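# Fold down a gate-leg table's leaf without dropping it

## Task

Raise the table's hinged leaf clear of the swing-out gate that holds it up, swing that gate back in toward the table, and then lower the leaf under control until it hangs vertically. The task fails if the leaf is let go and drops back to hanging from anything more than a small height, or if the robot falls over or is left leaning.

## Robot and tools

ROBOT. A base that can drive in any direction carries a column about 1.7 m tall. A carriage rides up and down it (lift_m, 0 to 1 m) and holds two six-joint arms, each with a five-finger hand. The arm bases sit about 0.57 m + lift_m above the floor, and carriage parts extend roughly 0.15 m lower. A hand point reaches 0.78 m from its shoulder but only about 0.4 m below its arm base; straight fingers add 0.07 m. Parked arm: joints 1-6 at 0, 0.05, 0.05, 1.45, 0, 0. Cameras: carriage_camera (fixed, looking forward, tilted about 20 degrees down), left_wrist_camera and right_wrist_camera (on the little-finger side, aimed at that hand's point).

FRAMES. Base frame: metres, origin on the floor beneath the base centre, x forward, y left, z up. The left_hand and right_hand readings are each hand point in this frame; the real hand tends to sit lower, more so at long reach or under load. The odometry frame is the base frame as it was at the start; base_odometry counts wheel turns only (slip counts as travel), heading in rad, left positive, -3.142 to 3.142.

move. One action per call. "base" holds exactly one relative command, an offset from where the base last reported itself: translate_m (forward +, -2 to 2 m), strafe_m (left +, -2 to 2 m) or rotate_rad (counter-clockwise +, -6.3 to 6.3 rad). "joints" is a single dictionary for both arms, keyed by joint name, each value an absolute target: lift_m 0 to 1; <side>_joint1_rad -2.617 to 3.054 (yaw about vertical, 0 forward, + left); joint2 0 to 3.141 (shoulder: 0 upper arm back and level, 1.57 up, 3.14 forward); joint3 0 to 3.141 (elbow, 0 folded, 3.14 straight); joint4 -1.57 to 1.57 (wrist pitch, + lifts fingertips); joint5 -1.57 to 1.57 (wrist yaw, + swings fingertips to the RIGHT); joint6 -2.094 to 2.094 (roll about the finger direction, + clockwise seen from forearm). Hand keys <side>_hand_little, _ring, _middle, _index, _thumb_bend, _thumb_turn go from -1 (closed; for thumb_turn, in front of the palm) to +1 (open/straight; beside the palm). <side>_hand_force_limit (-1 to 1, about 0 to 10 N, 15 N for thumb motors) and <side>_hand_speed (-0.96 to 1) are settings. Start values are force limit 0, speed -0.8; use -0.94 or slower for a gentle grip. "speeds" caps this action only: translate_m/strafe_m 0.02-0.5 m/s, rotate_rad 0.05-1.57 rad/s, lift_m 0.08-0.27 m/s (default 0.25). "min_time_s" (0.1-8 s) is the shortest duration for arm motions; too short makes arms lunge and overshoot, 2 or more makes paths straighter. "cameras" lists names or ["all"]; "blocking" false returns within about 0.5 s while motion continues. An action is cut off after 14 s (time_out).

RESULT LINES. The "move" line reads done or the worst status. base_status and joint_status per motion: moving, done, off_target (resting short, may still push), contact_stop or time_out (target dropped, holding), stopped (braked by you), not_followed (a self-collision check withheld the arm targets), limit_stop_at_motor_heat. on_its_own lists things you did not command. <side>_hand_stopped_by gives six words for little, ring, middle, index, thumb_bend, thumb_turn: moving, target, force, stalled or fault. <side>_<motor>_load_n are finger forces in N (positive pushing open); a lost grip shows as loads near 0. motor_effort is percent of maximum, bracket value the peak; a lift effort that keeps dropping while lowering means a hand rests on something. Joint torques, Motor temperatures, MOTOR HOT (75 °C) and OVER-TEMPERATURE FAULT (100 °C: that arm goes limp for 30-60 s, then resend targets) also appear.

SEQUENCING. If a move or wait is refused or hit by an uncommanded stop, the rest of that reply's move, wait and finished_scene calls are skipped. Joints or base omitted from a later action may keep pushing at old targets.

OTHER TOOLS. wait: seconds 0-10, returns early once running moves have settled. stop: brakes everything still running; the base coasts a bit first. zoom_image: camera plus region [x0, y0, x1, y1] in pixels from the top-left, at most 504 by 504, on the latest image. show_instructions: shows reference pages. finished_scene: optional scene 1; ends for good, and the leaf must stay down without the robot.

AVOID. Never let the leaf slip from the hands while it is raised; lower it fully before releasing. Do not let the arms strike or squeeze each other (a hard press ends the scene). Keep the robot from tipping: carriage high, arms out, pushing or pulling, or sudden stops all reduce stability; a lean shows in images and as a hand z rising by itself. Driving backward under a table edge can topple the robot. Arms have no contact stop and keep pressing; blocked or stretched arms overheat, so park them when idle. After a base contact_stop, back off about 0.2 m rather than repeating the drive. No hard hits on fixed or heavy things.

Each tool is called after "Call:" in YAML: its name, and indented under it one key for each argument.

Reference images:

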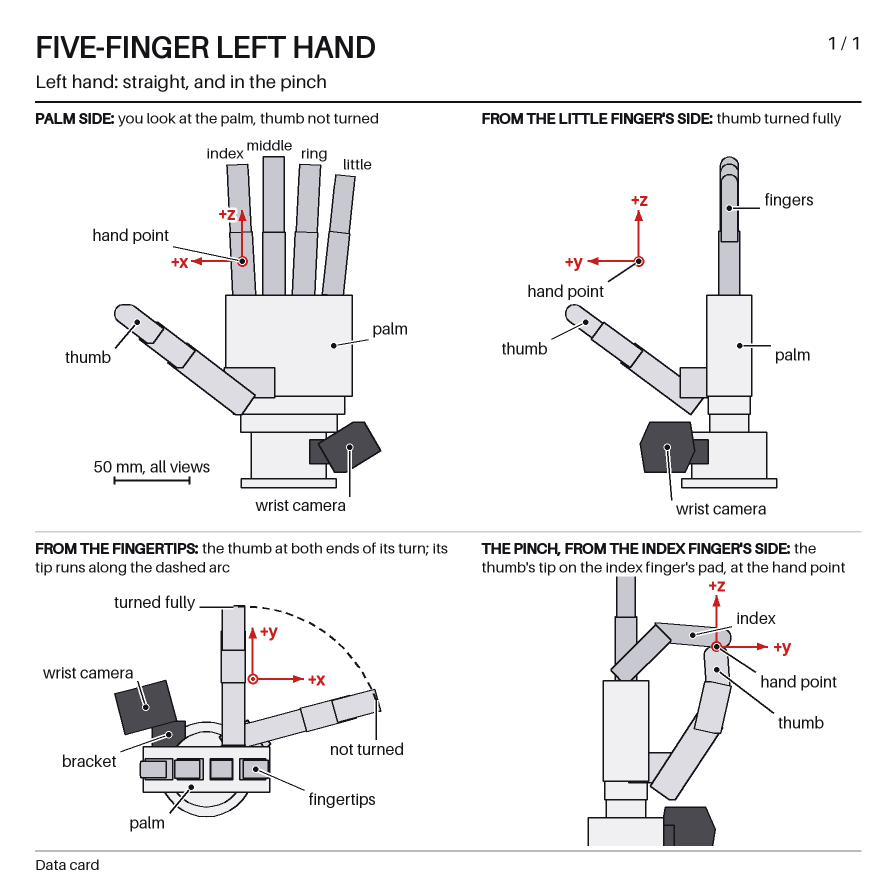

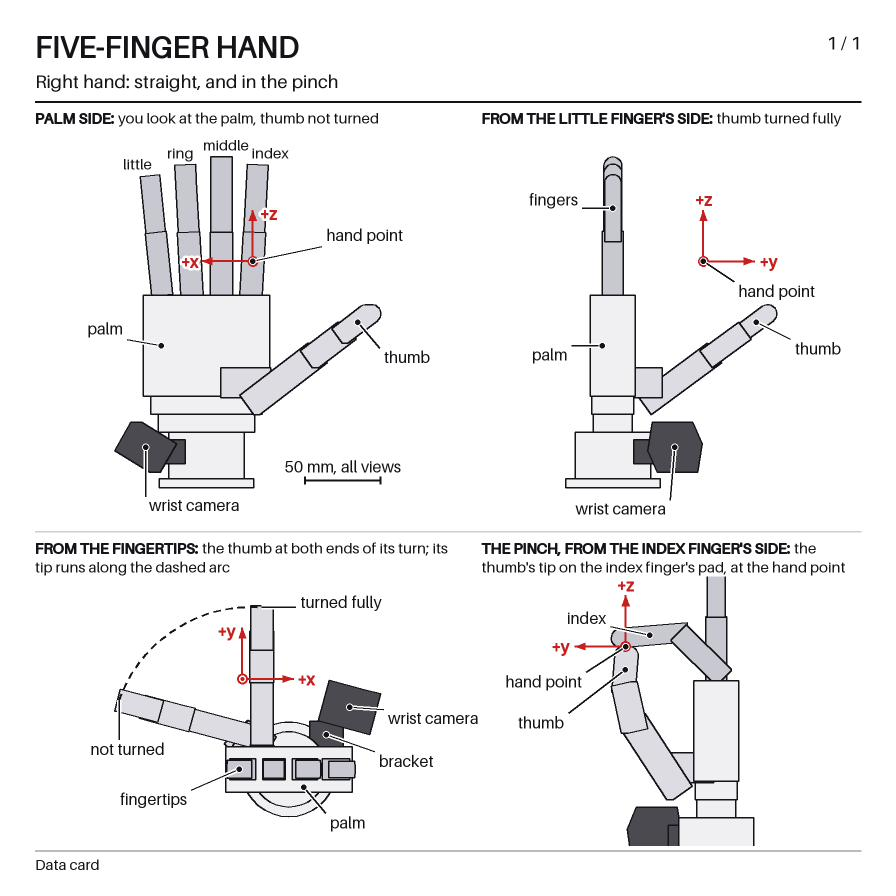

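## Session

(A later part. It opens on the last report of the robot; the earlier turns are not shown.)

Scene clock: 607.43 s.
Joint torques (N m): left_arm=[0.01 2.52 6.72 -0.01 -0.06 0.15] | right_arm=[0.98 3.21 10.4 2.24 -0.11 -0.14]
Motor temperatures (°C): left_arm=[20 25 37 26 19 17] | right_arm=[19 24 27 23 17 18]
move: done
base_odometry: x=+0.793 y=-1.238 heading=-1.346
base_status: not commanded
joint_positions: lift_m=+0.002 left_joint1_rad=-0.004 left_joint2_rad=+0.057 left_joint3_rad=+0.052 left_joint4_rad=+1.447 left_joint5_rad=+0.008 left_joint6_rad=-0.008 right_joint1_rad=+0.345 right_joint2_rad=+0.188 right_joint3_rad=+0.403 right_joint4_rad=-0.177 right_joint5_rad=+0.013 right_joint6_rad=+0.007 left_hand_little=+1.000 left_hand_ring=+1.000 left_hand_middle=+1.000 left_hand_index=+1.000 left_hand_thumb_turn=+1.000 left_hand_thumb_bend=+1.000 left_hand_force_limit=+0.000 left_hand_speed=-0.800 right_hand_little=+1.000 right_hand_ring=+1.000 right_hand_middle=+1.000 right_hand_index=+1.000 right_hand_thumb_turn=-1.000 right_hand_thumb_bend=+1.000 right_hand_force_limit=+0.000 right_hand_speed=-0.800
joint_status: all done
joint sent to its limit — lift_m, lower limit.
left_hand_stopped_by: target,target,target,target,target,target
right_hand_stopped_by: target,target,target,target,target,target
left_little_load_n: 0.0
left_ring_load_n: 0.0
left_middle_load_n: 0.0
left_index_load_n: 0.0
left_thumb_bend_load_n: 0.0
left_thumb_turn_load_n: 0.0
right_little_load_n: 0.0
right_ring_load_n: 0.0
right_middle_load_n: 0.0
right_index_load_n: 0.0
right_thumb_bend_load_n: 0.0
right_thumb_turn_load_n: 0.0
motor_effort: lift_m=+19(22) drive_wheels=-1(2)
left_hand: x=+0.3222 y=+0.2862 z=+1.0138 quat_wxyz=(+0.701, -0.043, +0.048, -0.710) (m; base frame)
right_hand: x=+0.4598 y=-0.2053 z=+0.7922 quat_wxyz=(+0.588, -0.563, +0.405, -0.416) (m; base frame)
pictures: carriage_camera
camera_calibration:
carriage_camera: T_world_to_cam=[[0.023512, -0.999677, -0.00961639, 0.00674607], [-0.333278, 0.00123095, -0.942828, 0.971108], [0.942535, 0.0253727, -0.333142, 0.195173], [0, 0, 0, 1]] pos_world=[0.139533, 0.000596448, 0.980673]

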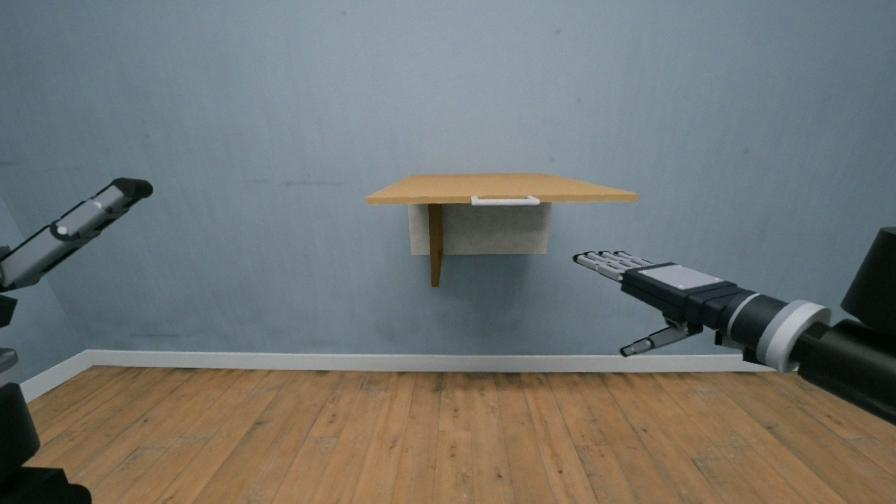

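Call:
move:
  joints: {"right_joint1_rad": 0.353, "right_joint2_rad": 1.098, "right_joint3_rad": 0.719, "right_joint4_rad": 0.43, "right_joint5_rad": 0, "right_joint6_rad": 0}
  min_time_s: 4
  cameras: ["carriage_camera", "right_wrist_camera"]

Scene clock: 620.63 s.
Joint torques (N m): left_arm=[0.02 2.52 6.72 -0.01 -0.06 0.16] | right_arm=[1.01 -2.24 11.3 2.55 -0.11 -0.12]
move: done
base_odometry: x=+0.793 y=-1.238 heading=-1.346
base_status: not commanded
joint_positions: lift_m=+0.002 left_joint1_rad=-0.004 left_joint2_rad=+0.057 left_joint3_rad=+0.052 left_joint4_rad=+1.447 left_joint5_rad=+0.008 left_joint6_rad=-0.008 right_joint1_rad=+0.345 right_joint2_rad=+1.087 right_joint3_rad=+0.683 right_joint4_rad=+0.407 right_joint5_rad=+0.013 right_joint6_rad=+0.007 left_hand_little=+1.000 left_hand_ring=+1.000 left_hand_middle=+1.000 left_hand_index=+1.000 left_hand_thumb_turn=+1.000 left_hand_thumb_bend=+1.000 left_hand_force_limit=+0.000 left_hand_speed=-0.800 right_hand_little=+1.000 right_hand_ring=+1.000 right_hand_middle=+1.000 right_hand_index=+1.000 right_hand_thumb_turn=-1.000 right_hand_thumb_bend=+1.000 right_hand_force_limit=+0.000 right_hand_speed=-0.800
joint_status: all done
left_hand_stopped_by: target,target,target,target,target,target
right_hand_stopped_by: target,target,target,target,target,target
left_little_load_n: 0.0
left_ring_load_n: 0.0
left_middle_load_n: 0.0
left_index_load_n: 0.0
left_thumb_bend_load_n: 0.0
left_thumb_turn_load_n: 0.0
right_little_load_n: 0.0
right_ring_load_n: 0.0
right_middle_load_n: 0.0
right_index_load_n: 0.0
right_thumb_bend_load_n: 0.0
right_thumb_turn_load_n: 0.0
motor_effort: lift_m=+21(22) drive_wheels=+1(3)
left_hand: x=+0.3222 y=+0.2862 z=+1.0138 quat_wxyz=(+0.701, -0.043, +0.048, -0.710) (m; base frame)
right_hand: x=+0.6076 y=-0.1522 z=+0.8154 quat_wxyz=(+0.578, -0.573, +0.412, -0.409) (m; base frame)
pictures: carriage_camera, right_wrist_camera
camera_calibration:
carriage_camera: T_world_to_cam=[[0.023512, -0.999677, -0.00961639, 0.00674607], [-0.333278, 0.00123095, -0.942828, 0.971108], [0.942535, 0.0253727, -0.333142, 0.195173], [0, 0, 0, 1]] pos_world=[0.139533, 0.000596448, 0.980673]
right_wrist_camera: T_world_to_cam=[[0.0926838, -0.27339, -0.957428, 0.682311], [-0.765911, 0.594848, -0.244001, 0.752652], [0.636231, 0.755919, -0.15426, -0.0298932], [0, 0, 0, 1]] pos_world=[0.532245, -0.23858, 0.8323]

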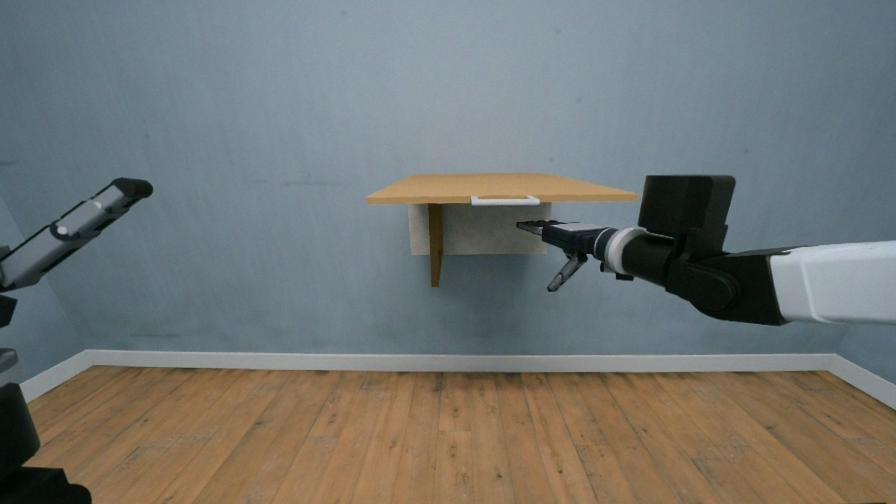

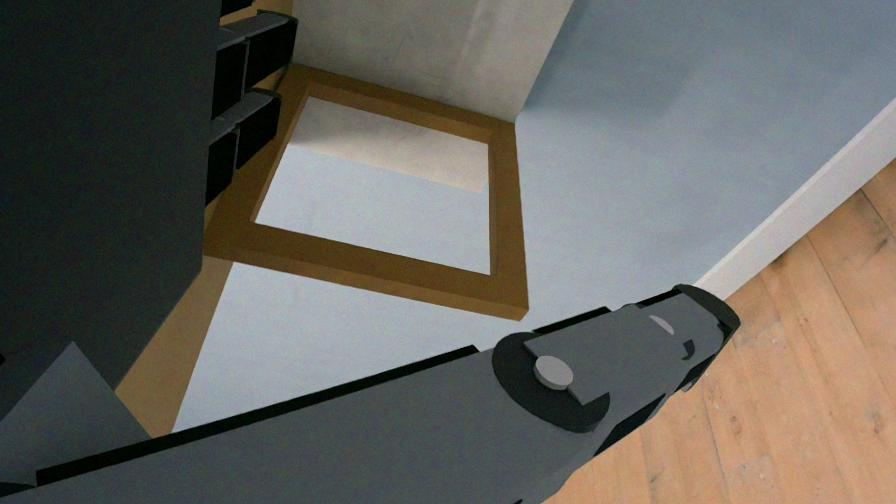

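Call:
move:
  joints: {"right_joint1_rad": 0.325, "right_joint2_rad": 1.323, "right_joint3_rad": 0.866, "right_joint4_rad": 0.507}
  min_time_s: 2
  cameras: ["carriage_camera", "right_wrist_camera"]

Scene clock: 633.83 s.
Joint torques (N m): left_arm=[0.03 2.55 6.71 -0.02 -0.06 0.16] | right_arm=[-0.24 -3.77 11.17 2.53 -0.11 -0.13]
move: done
base_odometry: x=+0.793 y=-1.238 heading=-1.346
base_status: not commanded
joint_positions: lift_m=+0.002 left_joint1_rad=-0.004 left_joint2_rad=+0.057 left_joint3_rad=+0.052 left_joint4_rad=+1.447 left_joint5_rad=+0.008 left_joint6_rad=-0.008 right_joint1_rad=+0.333 right_joint2_rad=+1.311 right_joint3_rad=+0.831 right_joint4_rad=+0.484 right_joint5_rad=+0.013 right_joint6_rad=+0.007 left_hand_little=+1.000 left_hand_ring=+1.000 left_hand_middle=+1.000 left_hand_index=+1.000 left_hand_thumb_turn=+1.000 left_hand_thumb_bend=+1.000 left_hand_force_limit=+0.000 left_hand_speed=-0.800 right_hand_little=+1.000 right_hand_ring=+1.000 right_hand_middle=+1.000 right_hand_index=+1.000 right_hand_thumb_turn=-1.000 right_hand_thumb_bend=+1.000 right_hand_force_limit=+0.000 right_hand_speed=-0.800
joint_status: all done
left_hand_stopped_by: target,target,target,target,target,target
right_hand_stopped_by: target,target,target,target,target,target
left_little_load_n: 0.0
left_ring_load_n: 0.0
left_middle_load_n: 0.0
left_index_load_n: 0.0
left_thumb_bend_load_n: 0.0
left_thumb_turn_load_n: 0.0
right_little_load_n: 0.0
right_ring_load_n: 0.0
right_middle_load_n: 0.0
right_index_load_n: 0.0
right_thumb_bend_load_n: -0.5
right_thumb_turn_load_n: 0.0
motor_effort: lift_m=+15(24) drive_wheels=+2(3)
left_hand: x=+0.3222 y=+0.2862 z=+1.0138 quat_wxyz=(+0.701, -0.043, +0.048, -0.710) (m; base frame)
right_hand: x=+0.6580 y=-0.1401 z=+0.8184 quat_wxyz=(+0.576, -0.571, +0.415, -0.413) (m; base frame)
pictures: carriage_camera, right_wrist_camera
camera_calibration:
carriage_camera: T_world_to_cam=[[0.023512, -0.999677, -0.00961639, 0.00674607], [-0.333278, 0.00123095, -0.942828, 0.971108], [0.942535, 0.0253727, -0.333142, 0.195173], [0, 0, 0, 1]] pos_world=[0.139533, 0.000596448, 0.980673]
right_wrist_camera: T_world_to_cam=[[0.0904008, -0.27414, -0.957431, 0.685206], [-0.758338, 0.604226, -0.24461, 0.781653], [0.645562, 0.74817, -0.153269, -0.078537], [0, 0, 0, 1]] pos_world=[0.581515, -0.225693, 0.8352]

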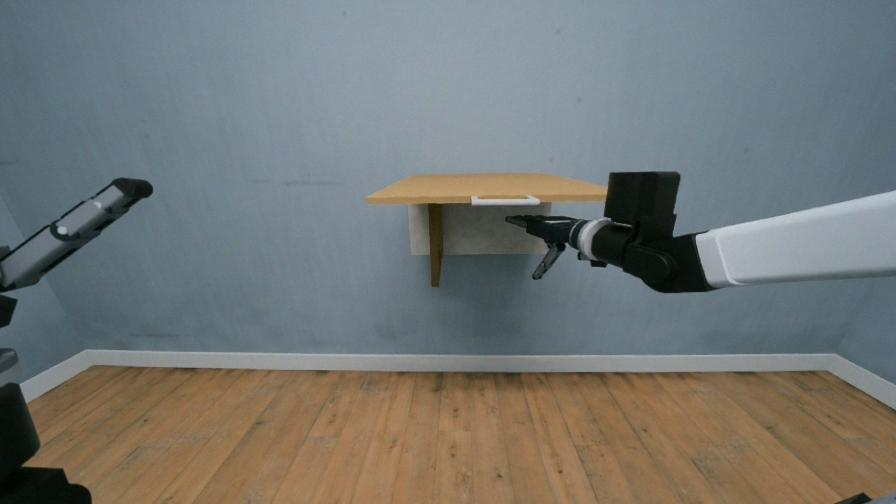

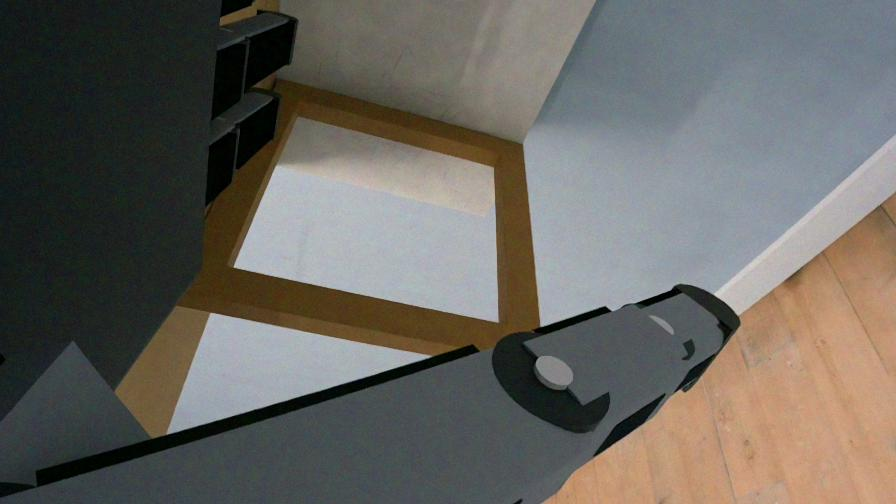

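Call:
move:
  joints: {"left_joint1_rad": 0.12, "left_joint2_rad": 1.983, "left_joint3_rad": 0.66, "left_joint4_rad": 1.36, "left_joint5_rad": 0, "left_joint6_rad": -1.57}
  min_time_s: 4
  cameras: ["carriage_camera", "left_wrist_camera"]

Scene clock: 654.30 s.
Joint torques (N m): left_arm=[0.21 -6.54 7.58 1.75 -0.05 -0.05] | right_arm=[-0.16 -3.71 11.17 2.51 -0.11 -0.13]
Motor temperatures (°C): left_arm=[20 25 36 25 19 17] | right_arm=[19 24 31 29 17 18]
move: done
base_odometry: x=+0.793 y=-1.238 heading=-1.346
base_status: not commanded
joint_positions: lift_m=+0.002 left_joint1_rad=+0.113 left_joint2_rad=+1.967 left_joint3_rad=+0.643 left_joint4_rad=+1.374 left_joint5_rad=+0.008 left_joint6_rad=-1.560 right_joint1_rad=+0.333 right_joint2_rad=+1.311 right_joint3_rad=+0.831 right_joint4_rad=+0.487 right_joint5_rad=+0.013 right_joint6_rad=+0.007 left_hand_little=+1.000 left_hand_ring=+1.000 left_hand_middle=+1.000 left_hand_index=+1.000 left_hand_thumb_turn=+1.000 left_hand_thumb_bend=+1.000 left_hand_force_limit=+0.000 left_hand_speed=-0.800 right_hand_little=+1.000 right_hand_ring=+1.000 right_hand_middle=+1.000 right_hand_index=+1.000 right_hand_thumb_turn=-1.000 right_hand_thumb_bend=+1.000 right_hand_force_limit=+0.000 right_hand_speed=-0.800
joint_status: all done
left_hand_stopped_by: target,target,target,target,target,target
right_hand_stopped_by: target,target,target,target,target,target
left_little_load_n: 0.0
left_ring_load_n: 0.0
left_middle_load_n: 0.0
left_index_load_n: 0.0
left_thumb_bend_load_n: 0.0
left_thumb_turn_load_n: 0.0
right_little_load_n: 0.0
right_ring_load_n: 0.0
right_middle_load_n: 0.0
right_index_load_n: 0.0
right_thumb_bend_load_n: 0.0
right_thumb_turn_load_n: 0.0
motor_effort: lift_m=+18(23) drive_wheels=+1(3)
left_hand: x=+0.7365 y=+0.3150 z=+0.7460 quat_wxyz=(+0.042, -0.689, -0.032, -0.723) (m; base frame)
right_hand: x=+0.6581 y=-0.1401 z=+0.8191 quat_wxyz=(+0.577, -0.570, +0.414, -0.414) (m; base frame)
pictures: carriage_camera, left_wrist_camera
camera_calibration:
carriage_camera: T_world_to_cam=[[0.023512, -0.999677, -0.00961639, 0.00674607], [-0.333278, 0.00123095, -0.942828, 0.971108], [0.942535, 0.0253727, -0.333142, 0.195173], [0, 0, 0, 1]] pos_world=[0.139533, 0.000596448, 0.980673]
left_wrist_camera: T_world_to_cam=[[-0.128774, 0.958159, 0.255632, -0.3977], [-0.477155, -0.285844, 0.831033, -0.172359], [0.869333, -0.0149608, 0.494, -0.888539], [0, 0, 0, 1]] pos_world=[0.638982, 0.318499, 0.683839]

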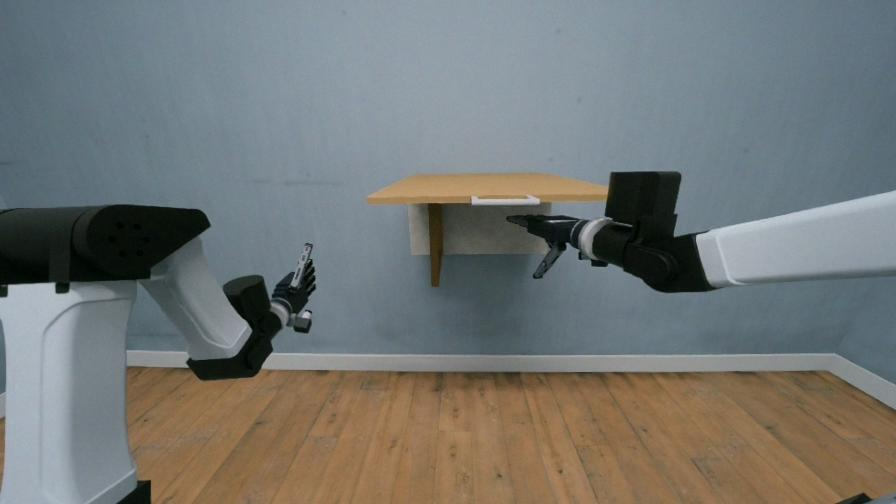

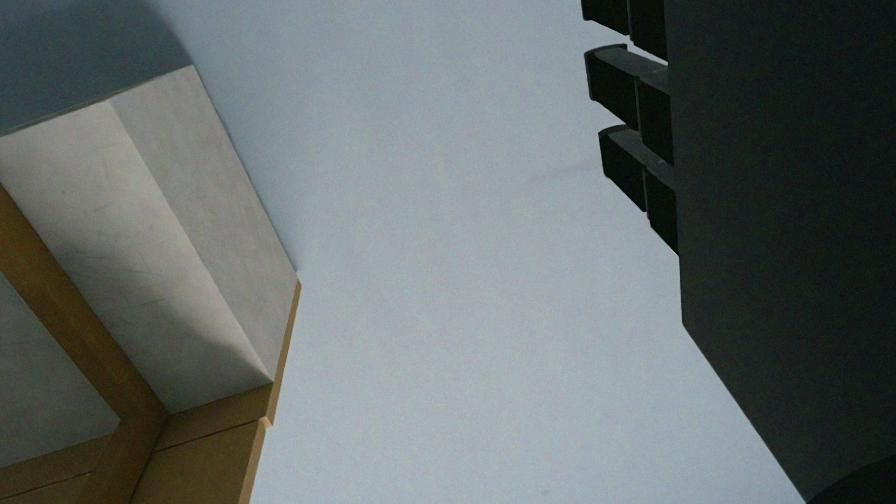

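Call:
move:
  joints: {"right_joint1_rad": 0.345, "right_joint2_rad": 1.098, "right_joint3_rad": 0.719, "right_joint4_rad": 0.43}
  min_time_s: 2

Call:
move:
  base: {"translate_m": 0.06}
  speeds: {"translate_m": 0.1}
  cameras: ["carriage_camera", "left_wrist_camera"]

Scene clock: 717.00 s.
Joint torques (N m): left_arm=[0.25 -6.56 7.57 1.75 -0.05 -0.07] | right_arm=[1.02 -5.41 6.95 2.24 -0.11 -0.13]
Motor temperatures (°C): left_arm=[20 27 34 31 19 17] | right_arm=[19 25 33 30 17 18]
move: done
base_odometry: x=+0.793 y=-1.238 heading=-1.346
base_status: not commanded
joint_positions: lift_m=+0.002 left_joint1_rad=+0.113 left_joint2_rad=+1.967 left_joint3_rad=+0.643 left_joint4_rad=+1.374 left_joint5_rad=+0.008 left_joint6_rad=-1.561 right_joint1_rad=+0.337 right_joint2_rad=+1.121 right_joint3_rad=+0.727 right_joint4_rad=+0.432 right_joint5_rad=+0.013 right_joint6_rad=+0.007 left_hand_little=+1.000 left_hand_ring=+1.000 left_hand_middle=+1.000 left_hand_index=+1.000 left_hand_thumb_turn=+1.000 left_hand_thumb_bend=+1.000 left_hand_force_limit=+0.000 left_hand_speed=-0.800 right_hand_little=+1.000 right_hand_ring=+1.000 right_hand_middle=+1.000 right_hand_index=+1.000 right_hand_thumb_turn=-1.000 right_hand_thumb_bend=+1.000 right_hand_force_limit=+0.000 right_hand_speed=-0.800
joint_status: all done
left_hand_stopped_by: target,target,target,target,target,target
right_hand_stopped_by: target,target,target,target,target,target
left_little_load_n: 0.0
left_ring_load_n: 0.0
left_middle_load_n: 0.0
left_index_load_n: 0.0
left_thumb_bend_load_n: 0.0
left_thumb_turn_load_n: 0.0
right_little_load_n: 0.0
right_ring_load_n: 0.0
right_middle_load_n: -0.5
right_index_load_n: 0.0
right_thumb_bend_load_n: 0.0
right_thumb_turn_load_n: 0.0
motor_effort: lift_m=+16(21) drive_wheels=+3(3)
left_hand: x=+0.7364 y=+0.3150 z=+0.7460 quat_wxyz=(+0.042, -0.689, -0.033, -0.723) (m; base frame)
right_hand: x=+0.6187 y=-0.1518 z=+0.8313 quat_wxyz=(+0.586, -0.562, +0.407, -0.418) (m; base frame)
pictures: none

Scene clock: 718.30 s.
Joint torques (N m): left_arm=[0.24 -6.54 7.61 1.78 -0.06 -0.06] | right_arm=[1.02 -4.98 7.01 2.28 -0.11 -0.14]
move: done
base_odometry: x=+0.806 y=-1.297 heading=-1.346
base_status: done
joint_positions: lift_m=+0.002 left_joint1_rad=+0.113 left_joint2_rad=+1.967 left_joint3_rad=+0.643 left_joint4_rad=+1.371 left_joint5_rad=+0.008 left_joint6_rad=-1.562 right_joint1_rad=+0.337 right_joint2_rad=+1.117 right_joint3_rad=+0.727 right_joint4_rad=+0.428 right_joint5_rad=+0.013 right_joint6_rad=+0.007 left_hand_little=+1.000 left_hand_ring=+1.000 left_hand_middle=+1.000 left_hand_index=+1.000 left_hand_thumb_turn=+1.000 left_hand_thumb_bend=+1.000 left_hand_force_limit=+0.000 left_hand_speed=-0.800 right_hand_little=+1.000 right_hand_ring=+1.000 right_hand_middle=+1.000 right_hand_index=+1.000 right_hand_thumb_turn=-1.000 right_hand_thumb_bend=+1.000 right_hand_force_limit=+0.000 right_hand_speed=-0.800
joint_status: not commanded
left_hand_stopped_by: target,target,target,target,target,target
right_hand_stopped_by: target,target,target,target,target,target
left_little_load_n: 0.0
left_ring_load_n: 0.0
left_middle_load_n: 0.0
left_index_load_n: 0.5
left_thumb_bend_load_n: 0.0
left_thumb_turn_load_n: 0.0
right_little_load_n: 0.0
right_ring_load_n: 0.0
right_middle_load_n: 0.0
right_index_load_n: 0.0
right_thumb_bend_load_n: 0.0
right_thumb_turn_load_n: 0.0
motor_effort: lift_m=+19(22) drive_wheels=-2(11)
left_hand: x=+0.7365 y=+0.3151 z=+0.7454 quat_wxyz=(+0.041, -0.689, -0.033, -0.722) (m; base frame)
right_hand: x=+0.6179 y=-0.1521 z=+0.8317 quat_wxyz=(+0.586, -0.562, +0.407, -0.418) (m; base frame)
pictures: carriage_camera, left_wrist_camera
camera_calibration:
carriage_camera: T_world_to_cam=[[0.023512, -0.999677, -0.00961639, 0.00674607], [-0.333278, 0.00123095, -0.942828, 0.971108], [0.942535, 0.0253727, -0.333142, 0.195173], [0, 0, 0, 1]] pos_world=[0.139533, 0.000596448, 0.980673]
left_wrist_camera: T_world_to_cam=[[-0.128191, 0.958524, 0.254557, -0.39738], [-0.475321, -0.284655, 0.832491, -0.174662], [0.870423, -0.0142785, 0.492097, -0.88801], [0, 0, 0, 1]] pos_world=[0.638983, 0.3185, 0.683547]

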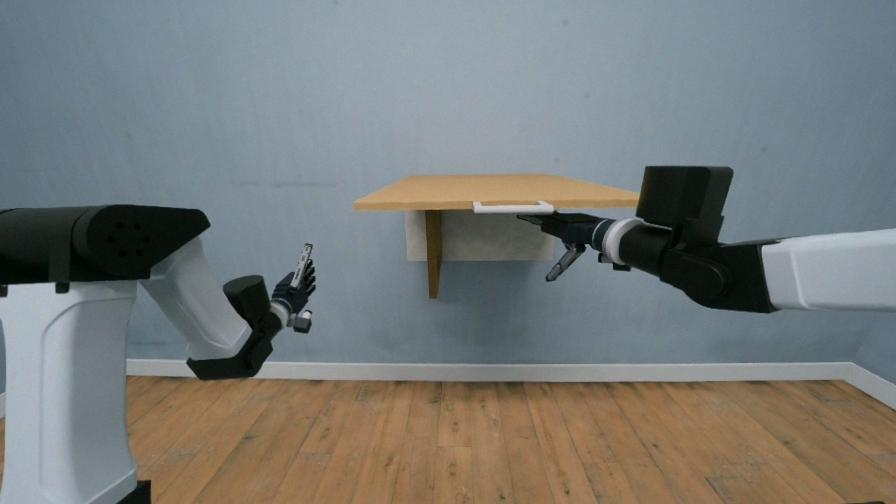

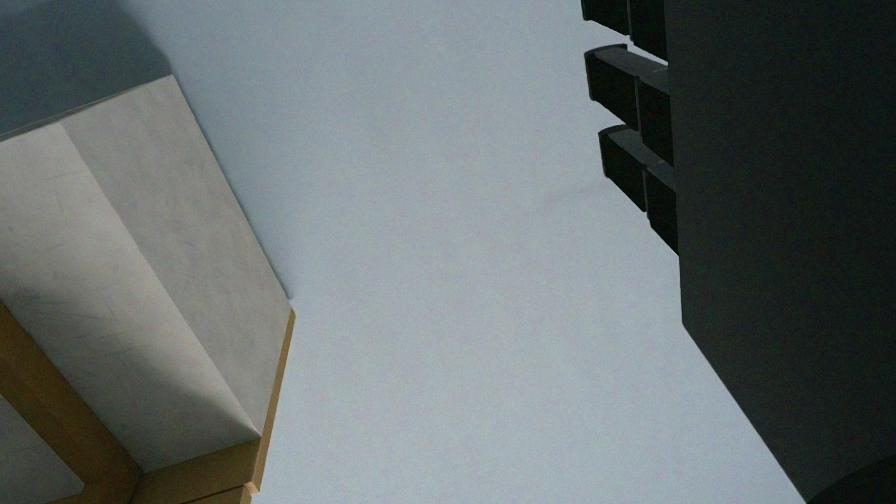

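Call:
move:
  joints: {"left_joint1_rad": -0.38}
  min_time_s: 2
  cameras: ["carriage_camera", "left_wrist_camera", "right_wrist_camera"]

Scene clock: 726.73 s.
Joint torques (N m): left_arm=[-0.87 -6.53 7.61 1.77 -0.02 -0.06] | right_arm=[1.02 -5.03 6.98 2.29 -0.11 -0.13]
move: done
base_odometry: x=+0.806 y=-1.297 heading=-1.346
base_status: not commanded
joint_positions: lift_m=+0.002 left_joint1_rad=-0.375 left_joint2_rad=+1.967 left_joint3_rad=+0.643 left_joint4_rad=+1.371 left_joint5_rad=+0.006 left_joint6_rad=-1.562 right_joint1_rad=+0.337 right_joint2_rad=+1.117 right_joint3_rad=+0.727 right_joint4_rad=+0.428 right_joint5_rad=+0.013 right_joint6_rad=+0.007 left_hand_little=+1.000 left_hand_ring=+1.000 left_hand_middle=+1.000 left_hand_index=+1.000 left_hand_thumb_turn=+1.000 left_hand_thumb_bend=+1.000 left_hand_force_limit=+0.000 left_hand_speed=-0.800 right_hand_little=+1.000 right_hand_ring=+1.000 right_hand_middle=+1.000 right_hand_index=+1.000 right_hand_thumb_turn=-1.000 right_hand_thumb_bend=+1.000 right_hand_force_limit=+0.000 right_hand_speed=-0.800
joint_status: all done
left_hand_stopped_by: target,target,target,target,target,target
right_hand_stopped_by: target,target,target,target,target,target
left_little_load_n: 0.0
left_ring_load_n: 0.0
left_middle_load_n: 0.0
left_index_load_n: 0.0
left_thumb_bend_load_n: 0.0
left_thumb_turn_load_n: 0.0
right_little_load_n: 0.0
right_ring_load_n: 0.0
right_middle_load_n: 0.0
right_index_load_n: 0.0
right_thumb_bend_load_n: 0.0
right_thumb_turn_load_n: 0.0
motor_effort: lift_m=+17(22) drive_wheels=-2(3)
left_hand: x=+0.6752 y=+0.0769 z=+0.7454 quat_wxyz=(-0.133, -0.677, +0.134, -0.711) (m; base frame)
right_hand: x=+0.6179 y=-0.1521 z=+0.8317 quat_wxyz=(+0.586, -0.562, +0.407, -0.418) (m; base frame)
pictures: carriage_camera, left_wrist_camera, right_wrist_camera
camera_calibration:
carriage_camera: T_world_to_cam=[[0.023512, -0.999677, -0.00961639, 0.00674607], [-0.333278, 0.00123095, -0.942828, 0.971108], [0.942535, 0.0253727, -0.333142, 0.195173], [0, 0, 0, 1]] pos_world=[0.139533, 0.000596448, 0.980673]
left_wrist_camera: T_world_to_cam=[[0.334038, 0.90758, 0.254397, -0.484972], [-0.553157, -0.0297728, 0.832545, -0.238697], [0.763175, -0.418823, 0.492089, -0.734513], [0, 0, 0, 1]] pos_world=[0.590524, 0.125413, 0.683547]
right_wrist_camera: T_world_to_cam=[[0.121505, -0.263245, -0.957047, 0.680346], [-0.75293, 0.603837, -0.261682, 0.772536], [0.646787, 0.752385, -0.124836, -0.065495], [0, 0, 0, 1]] pos_world=[0.541361, -0.238111, 0.845106]

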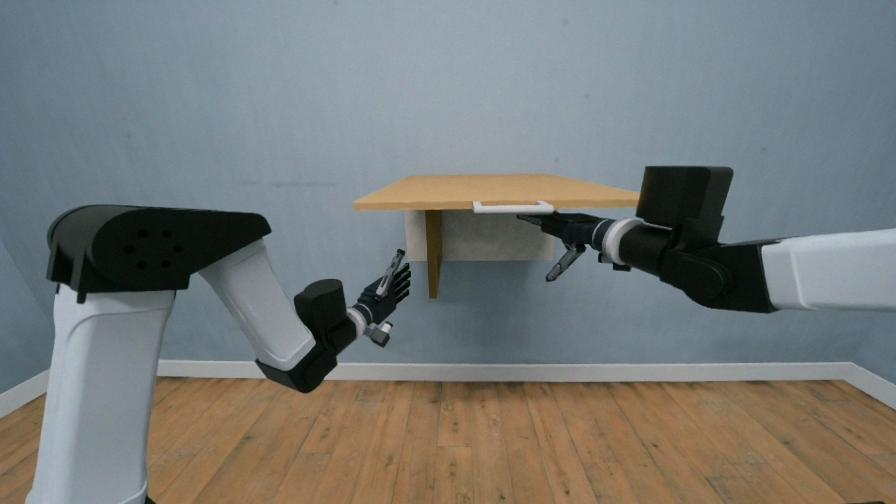

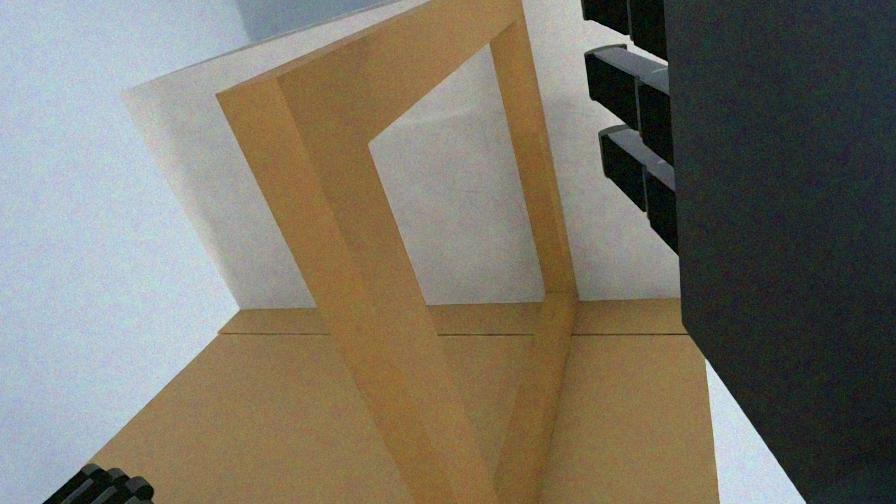

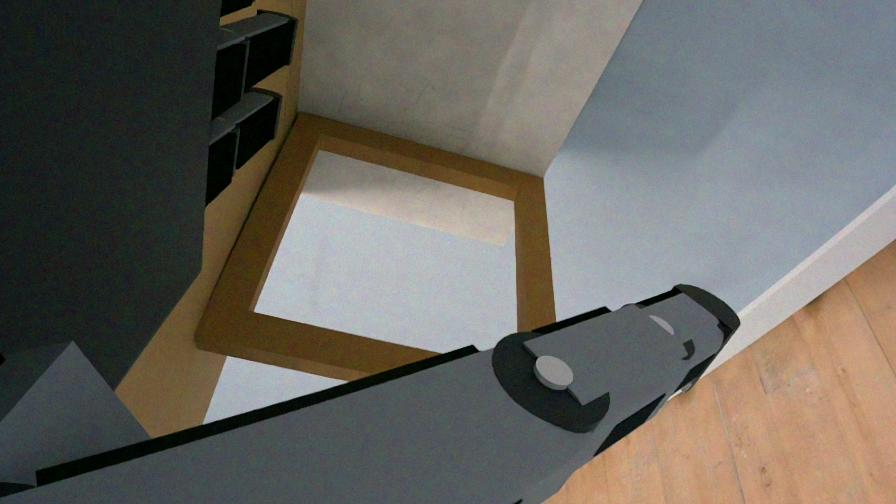

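Call:
move:
  joints: {"right_joint2_rad": 1.14, "right_joint3_rad": 0.93, "right_joint4_rad": 0.275}
  min_time_s: 2
  cameras: ["carriage_camera"]

Scene clock: 740.93 s.
Joint torques (N m): left_arm=[-0.88 -6.56 7.62 1.78 -0.02 -0.06] | right_arm=[1.05 -3.4 14.26 3.03 -0.11 -0.15]
move: off_target
base_odometry: x=+0.806 y=-1.297 heading=-1.346
base_status: not commanded
joint_positions: lift_m=+0.002 left_joint1_rad=-0.375 left_joint2_rad=+1.967 left_joint3_rad=+0.643 left_joint4_rad=+1.371 left_joint5_rad=+0.006 left_joint6_rad=-1.562 right_joint1_rad=+0.337 right_joint2_rad=+1.138 right_joint3_rad=+0.865 right_joint4_rad=+0.213 right_joint5_rad=+0.013 right_joint6_rad=+0.007 left_hand_little=+1.000 left_hand_ring=+1.000 left_hand_middle=+1.000 left_hand_index=+1.000 left_hand_thumb_turn=+1.000 left_hand_thumb_bend=+1.000 left_hand_force_limit=+0.000 left_hand_speed=-0.800 right_hand_little=+1.000 right_hand_ring=+1.000 right_hand_middle=+1.000 right_hand_index=+1.000 right_hand_thumb_turn=-1.000 right_hand_thumb_bend=+1.000 right_hand_force_limit=+0.000 right_hand_speed=-0.800
joint_status: right_joint3_rad off_target (ended at +0.865, target +0.930); right_joint4_rad off_target (ended at +0.213, target +0.275); the others done
left_hand_stopped_by: target,target,target,target,target,target
right_hand_stopped_by: target,target,target,target,target,target
left_little_load_n: 0.0
left_ring_load_n: 0.0
left_middle_load_n: 0.0
left_index_load_n: 0.0
left_thumb_bend_load_n: 0.0
left_thumb_turn_load_n: 0.0
right_little_load_n: 0.0
right_ring_load_n: 0.0
right_middle_load_n: 0.0
right_index_load_n: 0.0
right_thumb_bend_load_n: 0.0
right_thumb_turn_load_n: 0.0
motor_effort: lift_m=+16(21) drive_wheels=-1(3)
left_hand: x=+0.6752 y=+0.0769 z=+0.7454 quat_wxyz=(-0.133, -0.677, +0.134, -0.711) (m; base frame)
right_hand: x=+0.6194 y=-0.1516 z=+0.8371 quat_wxyz=(+0.558, -0.590, +0.427, -0.399) (m; base frame)
pictures: carriage_camera
camera_calibration:
carriage_camera: T_world_to_cam=[[0.023512, -0.999677, -0.00961639, 0.00674607], [-0.333278, 0.00123095, -0.942828, 0.971108], [0.942535, 0.0253727, -0.333142, 0.195173], [0, 0, 0, 1]] pos_world=[0.139533, 0.000596448, 0.980673]

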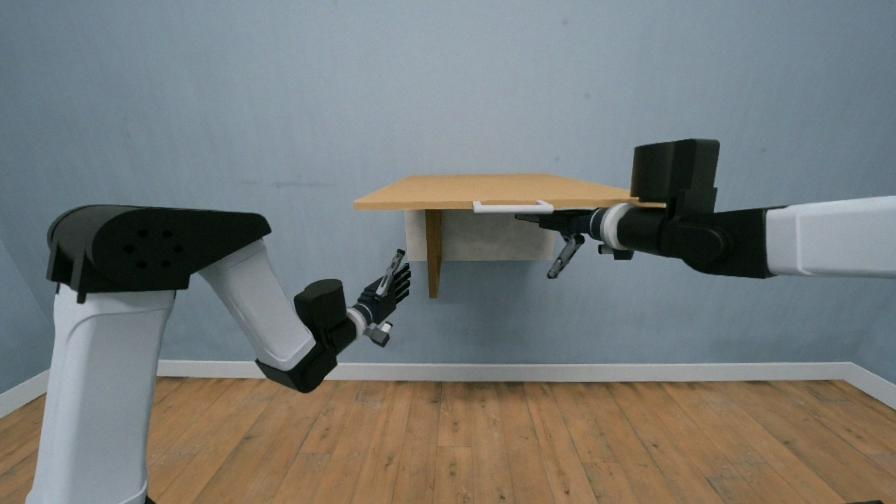

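Call:
move:
  joints: {"right_joint2_rad": 1.098, "right_joint3_rad": 0.719, "right_joint4_rad": 0.43}
  min_time_s: 1.5

Call:
move:
  joints: {"right_joint2_rad": 0.972, "right_joint3_rad": 0.656, "right_joint4_rad": 0.40}
  min_time_s: 1.5
  cameras: ["carriage_camera"]

Scene clock: 752.80 s.
Joint torques (N m): left_arm=[-0.87 -6.56 7.6 1.78 -0.02 -0.06] | right_arm=[1.03 -5.39 7.01 2.52 -0.1 -0.14]
move: done
base_odometry: x=+0.806 y=-1.297 heading=-1.346
base_status: not commanded
joint_positions: lift_m=+0.002 left_joint1_rad=-0.375 left_joint2_rad=+1.967 left_joint3_rad=+0.643 left_joint4_rad=+1.371 left_joint5_rad=+0.006 left_joint6_rad=-1.562 right_joint1_rad=+0.337 right_joint2_rad=+1.122 right_joint3_rad=+0.727 right_joint4_rad=+0.407 right_joint5_rad=+0.013 right_joint6_rad=+0.007 left_hand_little=+1.000 left_hand_ring=+1.000 left_hand_middle=+1.000 left_hand_index=+1.000 left_hand_thumb_turn=+1.000 left_hand_thumb_bend=+1.000 left_hand_force_limit=+0.000 left_hand_speed=-0.800 right_hand_little=+1.000 right_hand_ring=+1.000 right_hand_middle=+1.000 right_hand_index=+1.000 right_hand_thumb_turn=-1.000 right_hand_thumb_bend=+1.000 right_hand_force_limit=+0.000 right_hand_speed=-0.800
joint_status: all done
left_hand_stopped_by: target,target,target,target,target,target
right_hand_stopped_by: target,target,target,target,target,target
left_little_load_n: 0.0
left_ring_load_n: 0.0
left_middle_load_n: 0.0
left_index_load_n: 0.0
left_thumb_bend_load_n: 0.0
left_thumb_turn_load_n: 0.0
right_little_load_n: 0.0
right_ring_load_n: -0.5
right_middle_load_n: 0.0
right_index_load_n: 0.0
right_thumb_bend_load_n: 0.0
right_thumb_turn_load_n: 0.0
motor_effort: lift_m=+19(21) drive_wheels=-1(3)
left_hand: x=+0.6752 y=+0.0769 z=+0.7454 quat_wxyz=(-0.133, -0.677, +0.134, -0.711) (m; base frame)
right_hand: x=+0.6175 y=-0.1522 z=+0.8242 quat_wxyz=(+0.579, -0.569, +0.412, -0.413) (m; base frame)
pictures: none

Scene clock: 754.60 s.
Joint torques (N m): left_arm=[-0.88 -6.56 7.6 1.78 -0.02 -0.06] | right_arm=[0.99 -4.1 6.99 2.25 -0.1 -0.14]
move: done
base_odometry: x=+0.806 y=-1.297 heading=-1.346
base_status: not commanded
joint_positions: lift_m=+0.002 left_joint1_rad=-0.375 left_joint2_rad=+1.967 left_joint3_rad=+0.643 left_joint4_rad=+1.371 left_joint5_rad=+0.006 left_joint6_rad=-1.562 right_joint1_rad=+0.337 right_joint2_rad=+0.991 right_joint3_rad=+0.664 right_joint4_rad=+0.402 right_joint5_rad=+0.013 right_joint6_rad=+0.007 left_hand_little=+1.000 left_hand_ring=+1.000 left_hand_middle=+1.000 left_hand_index=+1.000 left_hand_thumb_turn=+1.000 left_hand_thumb_bend=+1.000 left_hand_force_limit=+0.000 left_hand_speed=-0.800 right_hand_little=+1.000 right_hand_ring=+1.000 right_hand_middle=+1.000 right_hand_index=+1.000 right_hand_thumb_turn=-1.000 right_hand_thumb_bend=+1.000 right_hand_force_limit=+0.000 right_hand_speed=-0.800
joint_status: all done
left_hand_stopped_by: target,target,target,target,target,target
right_hand_stopped_by: target,target,target,target,target,target
left_little_load_n: 0.0
left_ring_load_n: 0.0
left_middle_load_n: 0.0
left_index_load_n: 0.0
left_thumb_bend_load_n: 0.0
left_thumb_turn_load_n: 0.0
right_little_load_n: 0.0
right_ring_load_n: 0.0
right_middle_load_n: 0.0
right_index_load_n: 0.0
right_thumb_bend_load_n: 0.0
right_thumb_turn_load_n: 0.0
motor_effort: lift_m=+18(21) drive_wheels=-1(2)
left_hand: x=+0.6752 y=+0.0769 z=+0.7454 quat_wxyz=(-0.133, -0.677, +0.134, -0.711) (m; base frame)
right_hand: x=+0.5940 y=-0.1605 z=+0.8413 quat_wxyz=(+0.597, -0.551, +0.399, -0.426) (m; base frame)
pictures: carriage_camera
camera_calibration:
carriage_camera: T_world_to_cam=[[0.023512, -0.999677, -0.00961639, 0.00674607], [-0.333278, 0.00123095, -0.942828, 0.971108], [0.942535, 0.0253727, -0.333142, 0.195173], [0, 0, 0, 1]] pos_world=[0.139533, 0.000596448, 0.980673]

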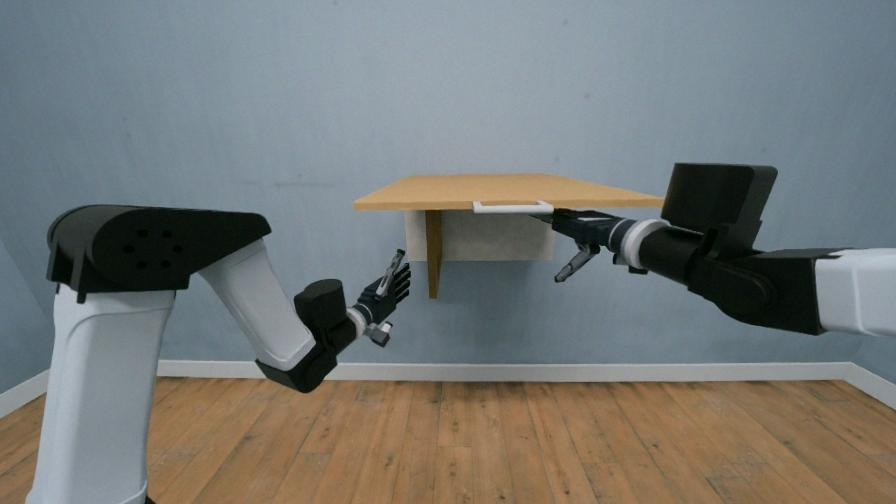

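Call:
move:
  joints: {"right_joint2_rad": 1.036, "right_joint3_rad": 1.02, "right_joint4_rad": 0.17}
  min_time_s: 3
  cameras: ["carriage_camera"]

Scene clock: 763.93 s.
Joint torques (N m): left_arm=[-0.88 -6.54 7.58 1.78 -0.02 -0.07] | right_arm=[1.07 -2.88 14.63 3.4 -0.11 -0.21]
move: off_target
base_odometry: x=+0.806 y=-1.297 heading=-1.346
base_status: not commanded
joint_positions: lift_m=+0.002 left_joint1_rad=-0.375 left_joint2_rad=+1.967 left_joint3_rad=+0.643 left_joint4_rad=+1.371 left_joint5_rad=+0.006 left_joint6_rad=-1.562 right_joint1_rad=+0.337 right_joint2_rad=+1.037 right_joint3_rad=+0.950 right_joint4_rad=+0.077 right_joint5_rad=+0.013 right_joint6_rad=+0.015 left_hand_little=+1.000 left_hand_ring=+1.000 left_hand_middle=+1.000 left_hand_index=+1.000 left_hand_thumb_turn=+1.000 left_hand_thumb_bend=+1.000 left_hand_force_limit=+0.000 left_hand_speed=-0.800 right_hand_little=+1.000 right_hand_ring=+1.000 right_hand_middle=+1.000 right_hand_index=+1.000 right_hand_thumb_turn=-1.000 right_hand_thumb_bend=+1.000 right_hand_force_limit=+0.000 right_hand_speed=-0.800
joint_status: right_joint3_rad off_target (ended at +0.950, target +1.020); right_joint4_rad off_target (ended at +0.077, target +0.170); the others done
left_hand_stopped_by: target,target,target,target,target,target
right_hand_stopped_by: target,target,target,target,target,target
left_little_load_n: 0.0
left_ring_load_n: 0.0
left_middle_load_n: 0.5
left_index_load_n: 0.0
left_thumb_bend_load_n: 0.0
left_thumb_turn_load_n: 0.0
right_little_load_n: 0.0
right_ring_load_n: 0.0
right_middle_load_n: 0.0
right_index_load_n: 0.0
right_thumb_bend_load_n: 0.0
right_thumb_turn_load_n: 0.0
motor_effort: lift_m=+15(22) drive_wheels=-1(2)
left_hand: x=+0.6752 y=+0.0769 z=+0.7454 quat_wxyz=(-0.133, -0.677, +0.134, -0.711) (m; base frame)
right_hand: x=+0.5976 y=-0.1587 z=+0.8852 quat_wxyz=(+0.574, -0.574, +0.419, -0.407) (m; base frame)
pictures: carriage_camera
camera_calibration:
carriage_camera: T_world_to_cam=[[0.023512, -0.999677, -0.00961639, 0.00674607], [-0.333278, 0.00123095, -0.942828, 0.971108], [0.942535, 0.0253727, -0.333142, 0.195173], [0, 0, 0, 1]] pos_world=[0.139533, 0.000596448, 0.980673]

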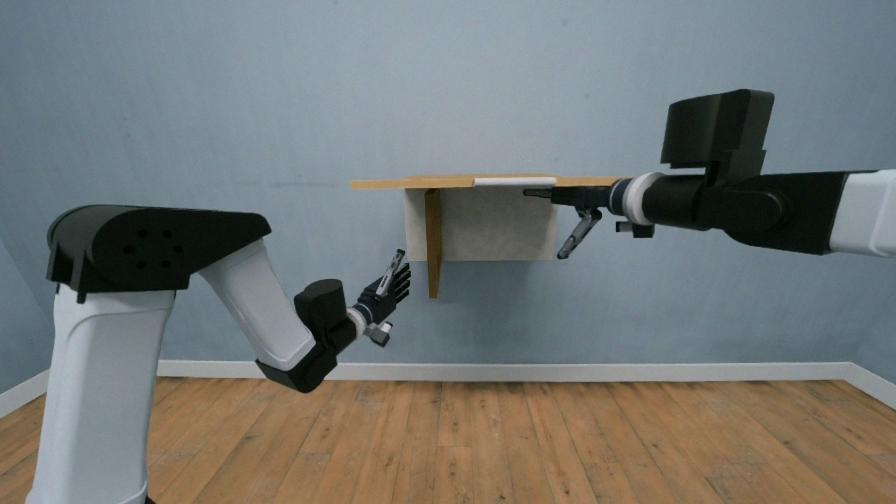

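Call:
move:
  joints: {"left_joint1_rad": -0.573, "left_joint2_rad": 2.082, "left_joint3_rad": 0.977, "left_joint4_rad": 1.14}
  min_time_s: 2.5
  cameras: ["carriage_camera", "left_wrist_camera"]

Scene clock: 781.37 s.
Joint torques (N m): left_arm=[-2.77 -8.06 9.72 1.82 0.53 -0.07] | right_arm=[1.01 -2.85 14.6 3.4 -0.11 -0.22]
Motor temperatures (°C): left_arm=[20 28 34 35 19 17] | right_arm=[19 24 39 37 17 18]
move: off_target
base_odometry: x=+0.806 y=-1.297 heading=-1.346
base_status: not commanded
joint_positions: lift_m=+0.002 left_joint1_rad=-0.547 left_joint2_rad=+2.064 left_joint3_rad=+0.951 left_joint4_rad=+1.147 left_joint5_rad=-0.050 left_joint6_rad=-1.562 right_joint1_rad=+0.337 right_joint2_rad=+1.037 right_joint3_rad=+0.950 right_joint4_rad=+0.077 right_joint5_rad=+0.013 right_joint6_rad=+0.015 left_hand_little=+1.000 left_hand_ring=+1.000 left_hand_middle=+1.000 left_hand_index=+1.000 left_hand_thumb_turn=+1.000 left_hand_thumb_bend=+1.000 left_hand_force_limit=+0.000 left_hand_speed=-0.800 right_hand_little=+1.000 right_hand_ring=+1.000 right_hand_middle=+1.000 right_hand_index=+1.000 right_hand_thumb_turn=-1.000 right_hand_thumb_bend=+1.000 right_hand_force_limit=+0.000 right_hand_speed=-0.800
joint_status: left_joint1_rad off_target (ended at -0.547, target -0.573); the others done
left_hand_stopped_by: target,target,target,target,target,target
right_hand_stopped_by: target,target,target,target,target,target
left_little_load_n: 0.0
left_ring_load_n: 0.5
left_middle_load_n: 0.0
left_index_load_n: 0.0
left_thumb_bend_load_n: 0.0
left_thumb_turn_load_n: 0.0
right_little_load_n: 0.0
right_ring_load_n: 0.0
right_middle_load_n: 0.0
right_index_load_n: 0.0
right_thumb_bend_load_n: 0.0
right_thumb_turn_load_n: 0.0
motor_effort: lift_m=+18(21) drive_wheels=-1(2)
left_hand: x=+0.6933 y=-0.0238 z=+0.7609 quat_wxyz=(-0.174, -0.673, +0.173, -0.698) (m; base frame)
right_hand: x=+0.5976 y=-0.1587 z=+0.8851 quat_wxyz=(+0.574, -0.574, +0.419, -0.406) (m; base frame)
pictures: carriage_camera, left_wrist_camera
camera_calibration:
carriage_camera: T_world_to_cam=[[0.023512, -0.999677, -0.00961639, 0.00674607], [-0.333278, 0.00123095, -0.942828, 0.971108], [0.942535, 0.0253727, -0.333142, 0.195173], [0, 0, 0, 1]] pos_world=[0.139533, 0.000596448, 0.980673]
left_wrist_camera: T_world_to_cam=[[0.440281, 0.861541, 0.252785, -0.477023], [-0.542833, 0.0311604, 0.839262, -0.255395], [0.715182, -0.506731, 0.481392, -0.758737], [0, 0, 0, 1]] pos_world=[0.614023, 0.0344573, 0.700177]

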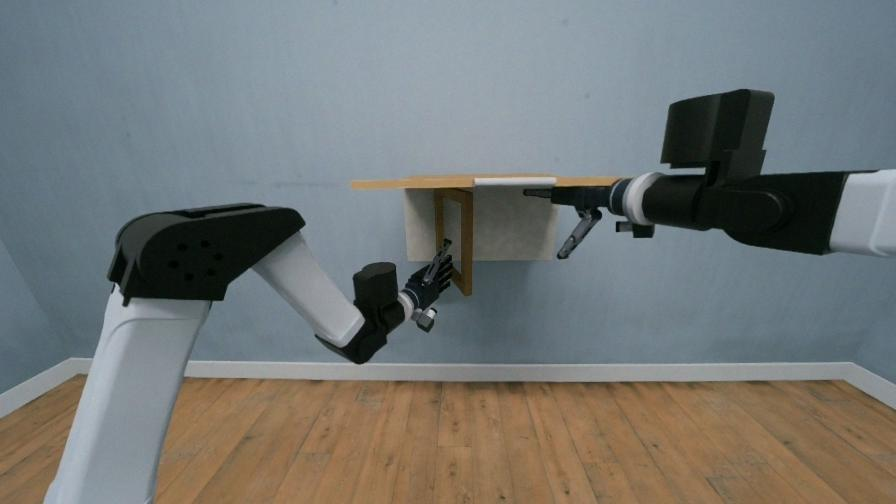

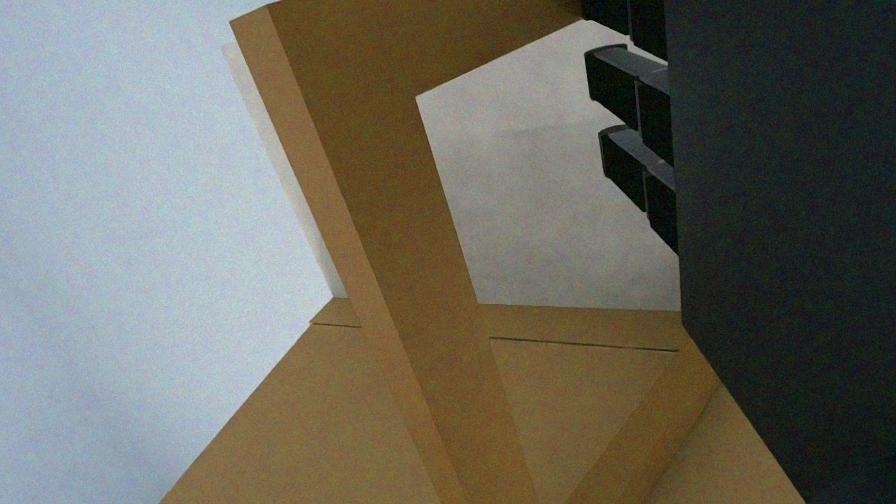

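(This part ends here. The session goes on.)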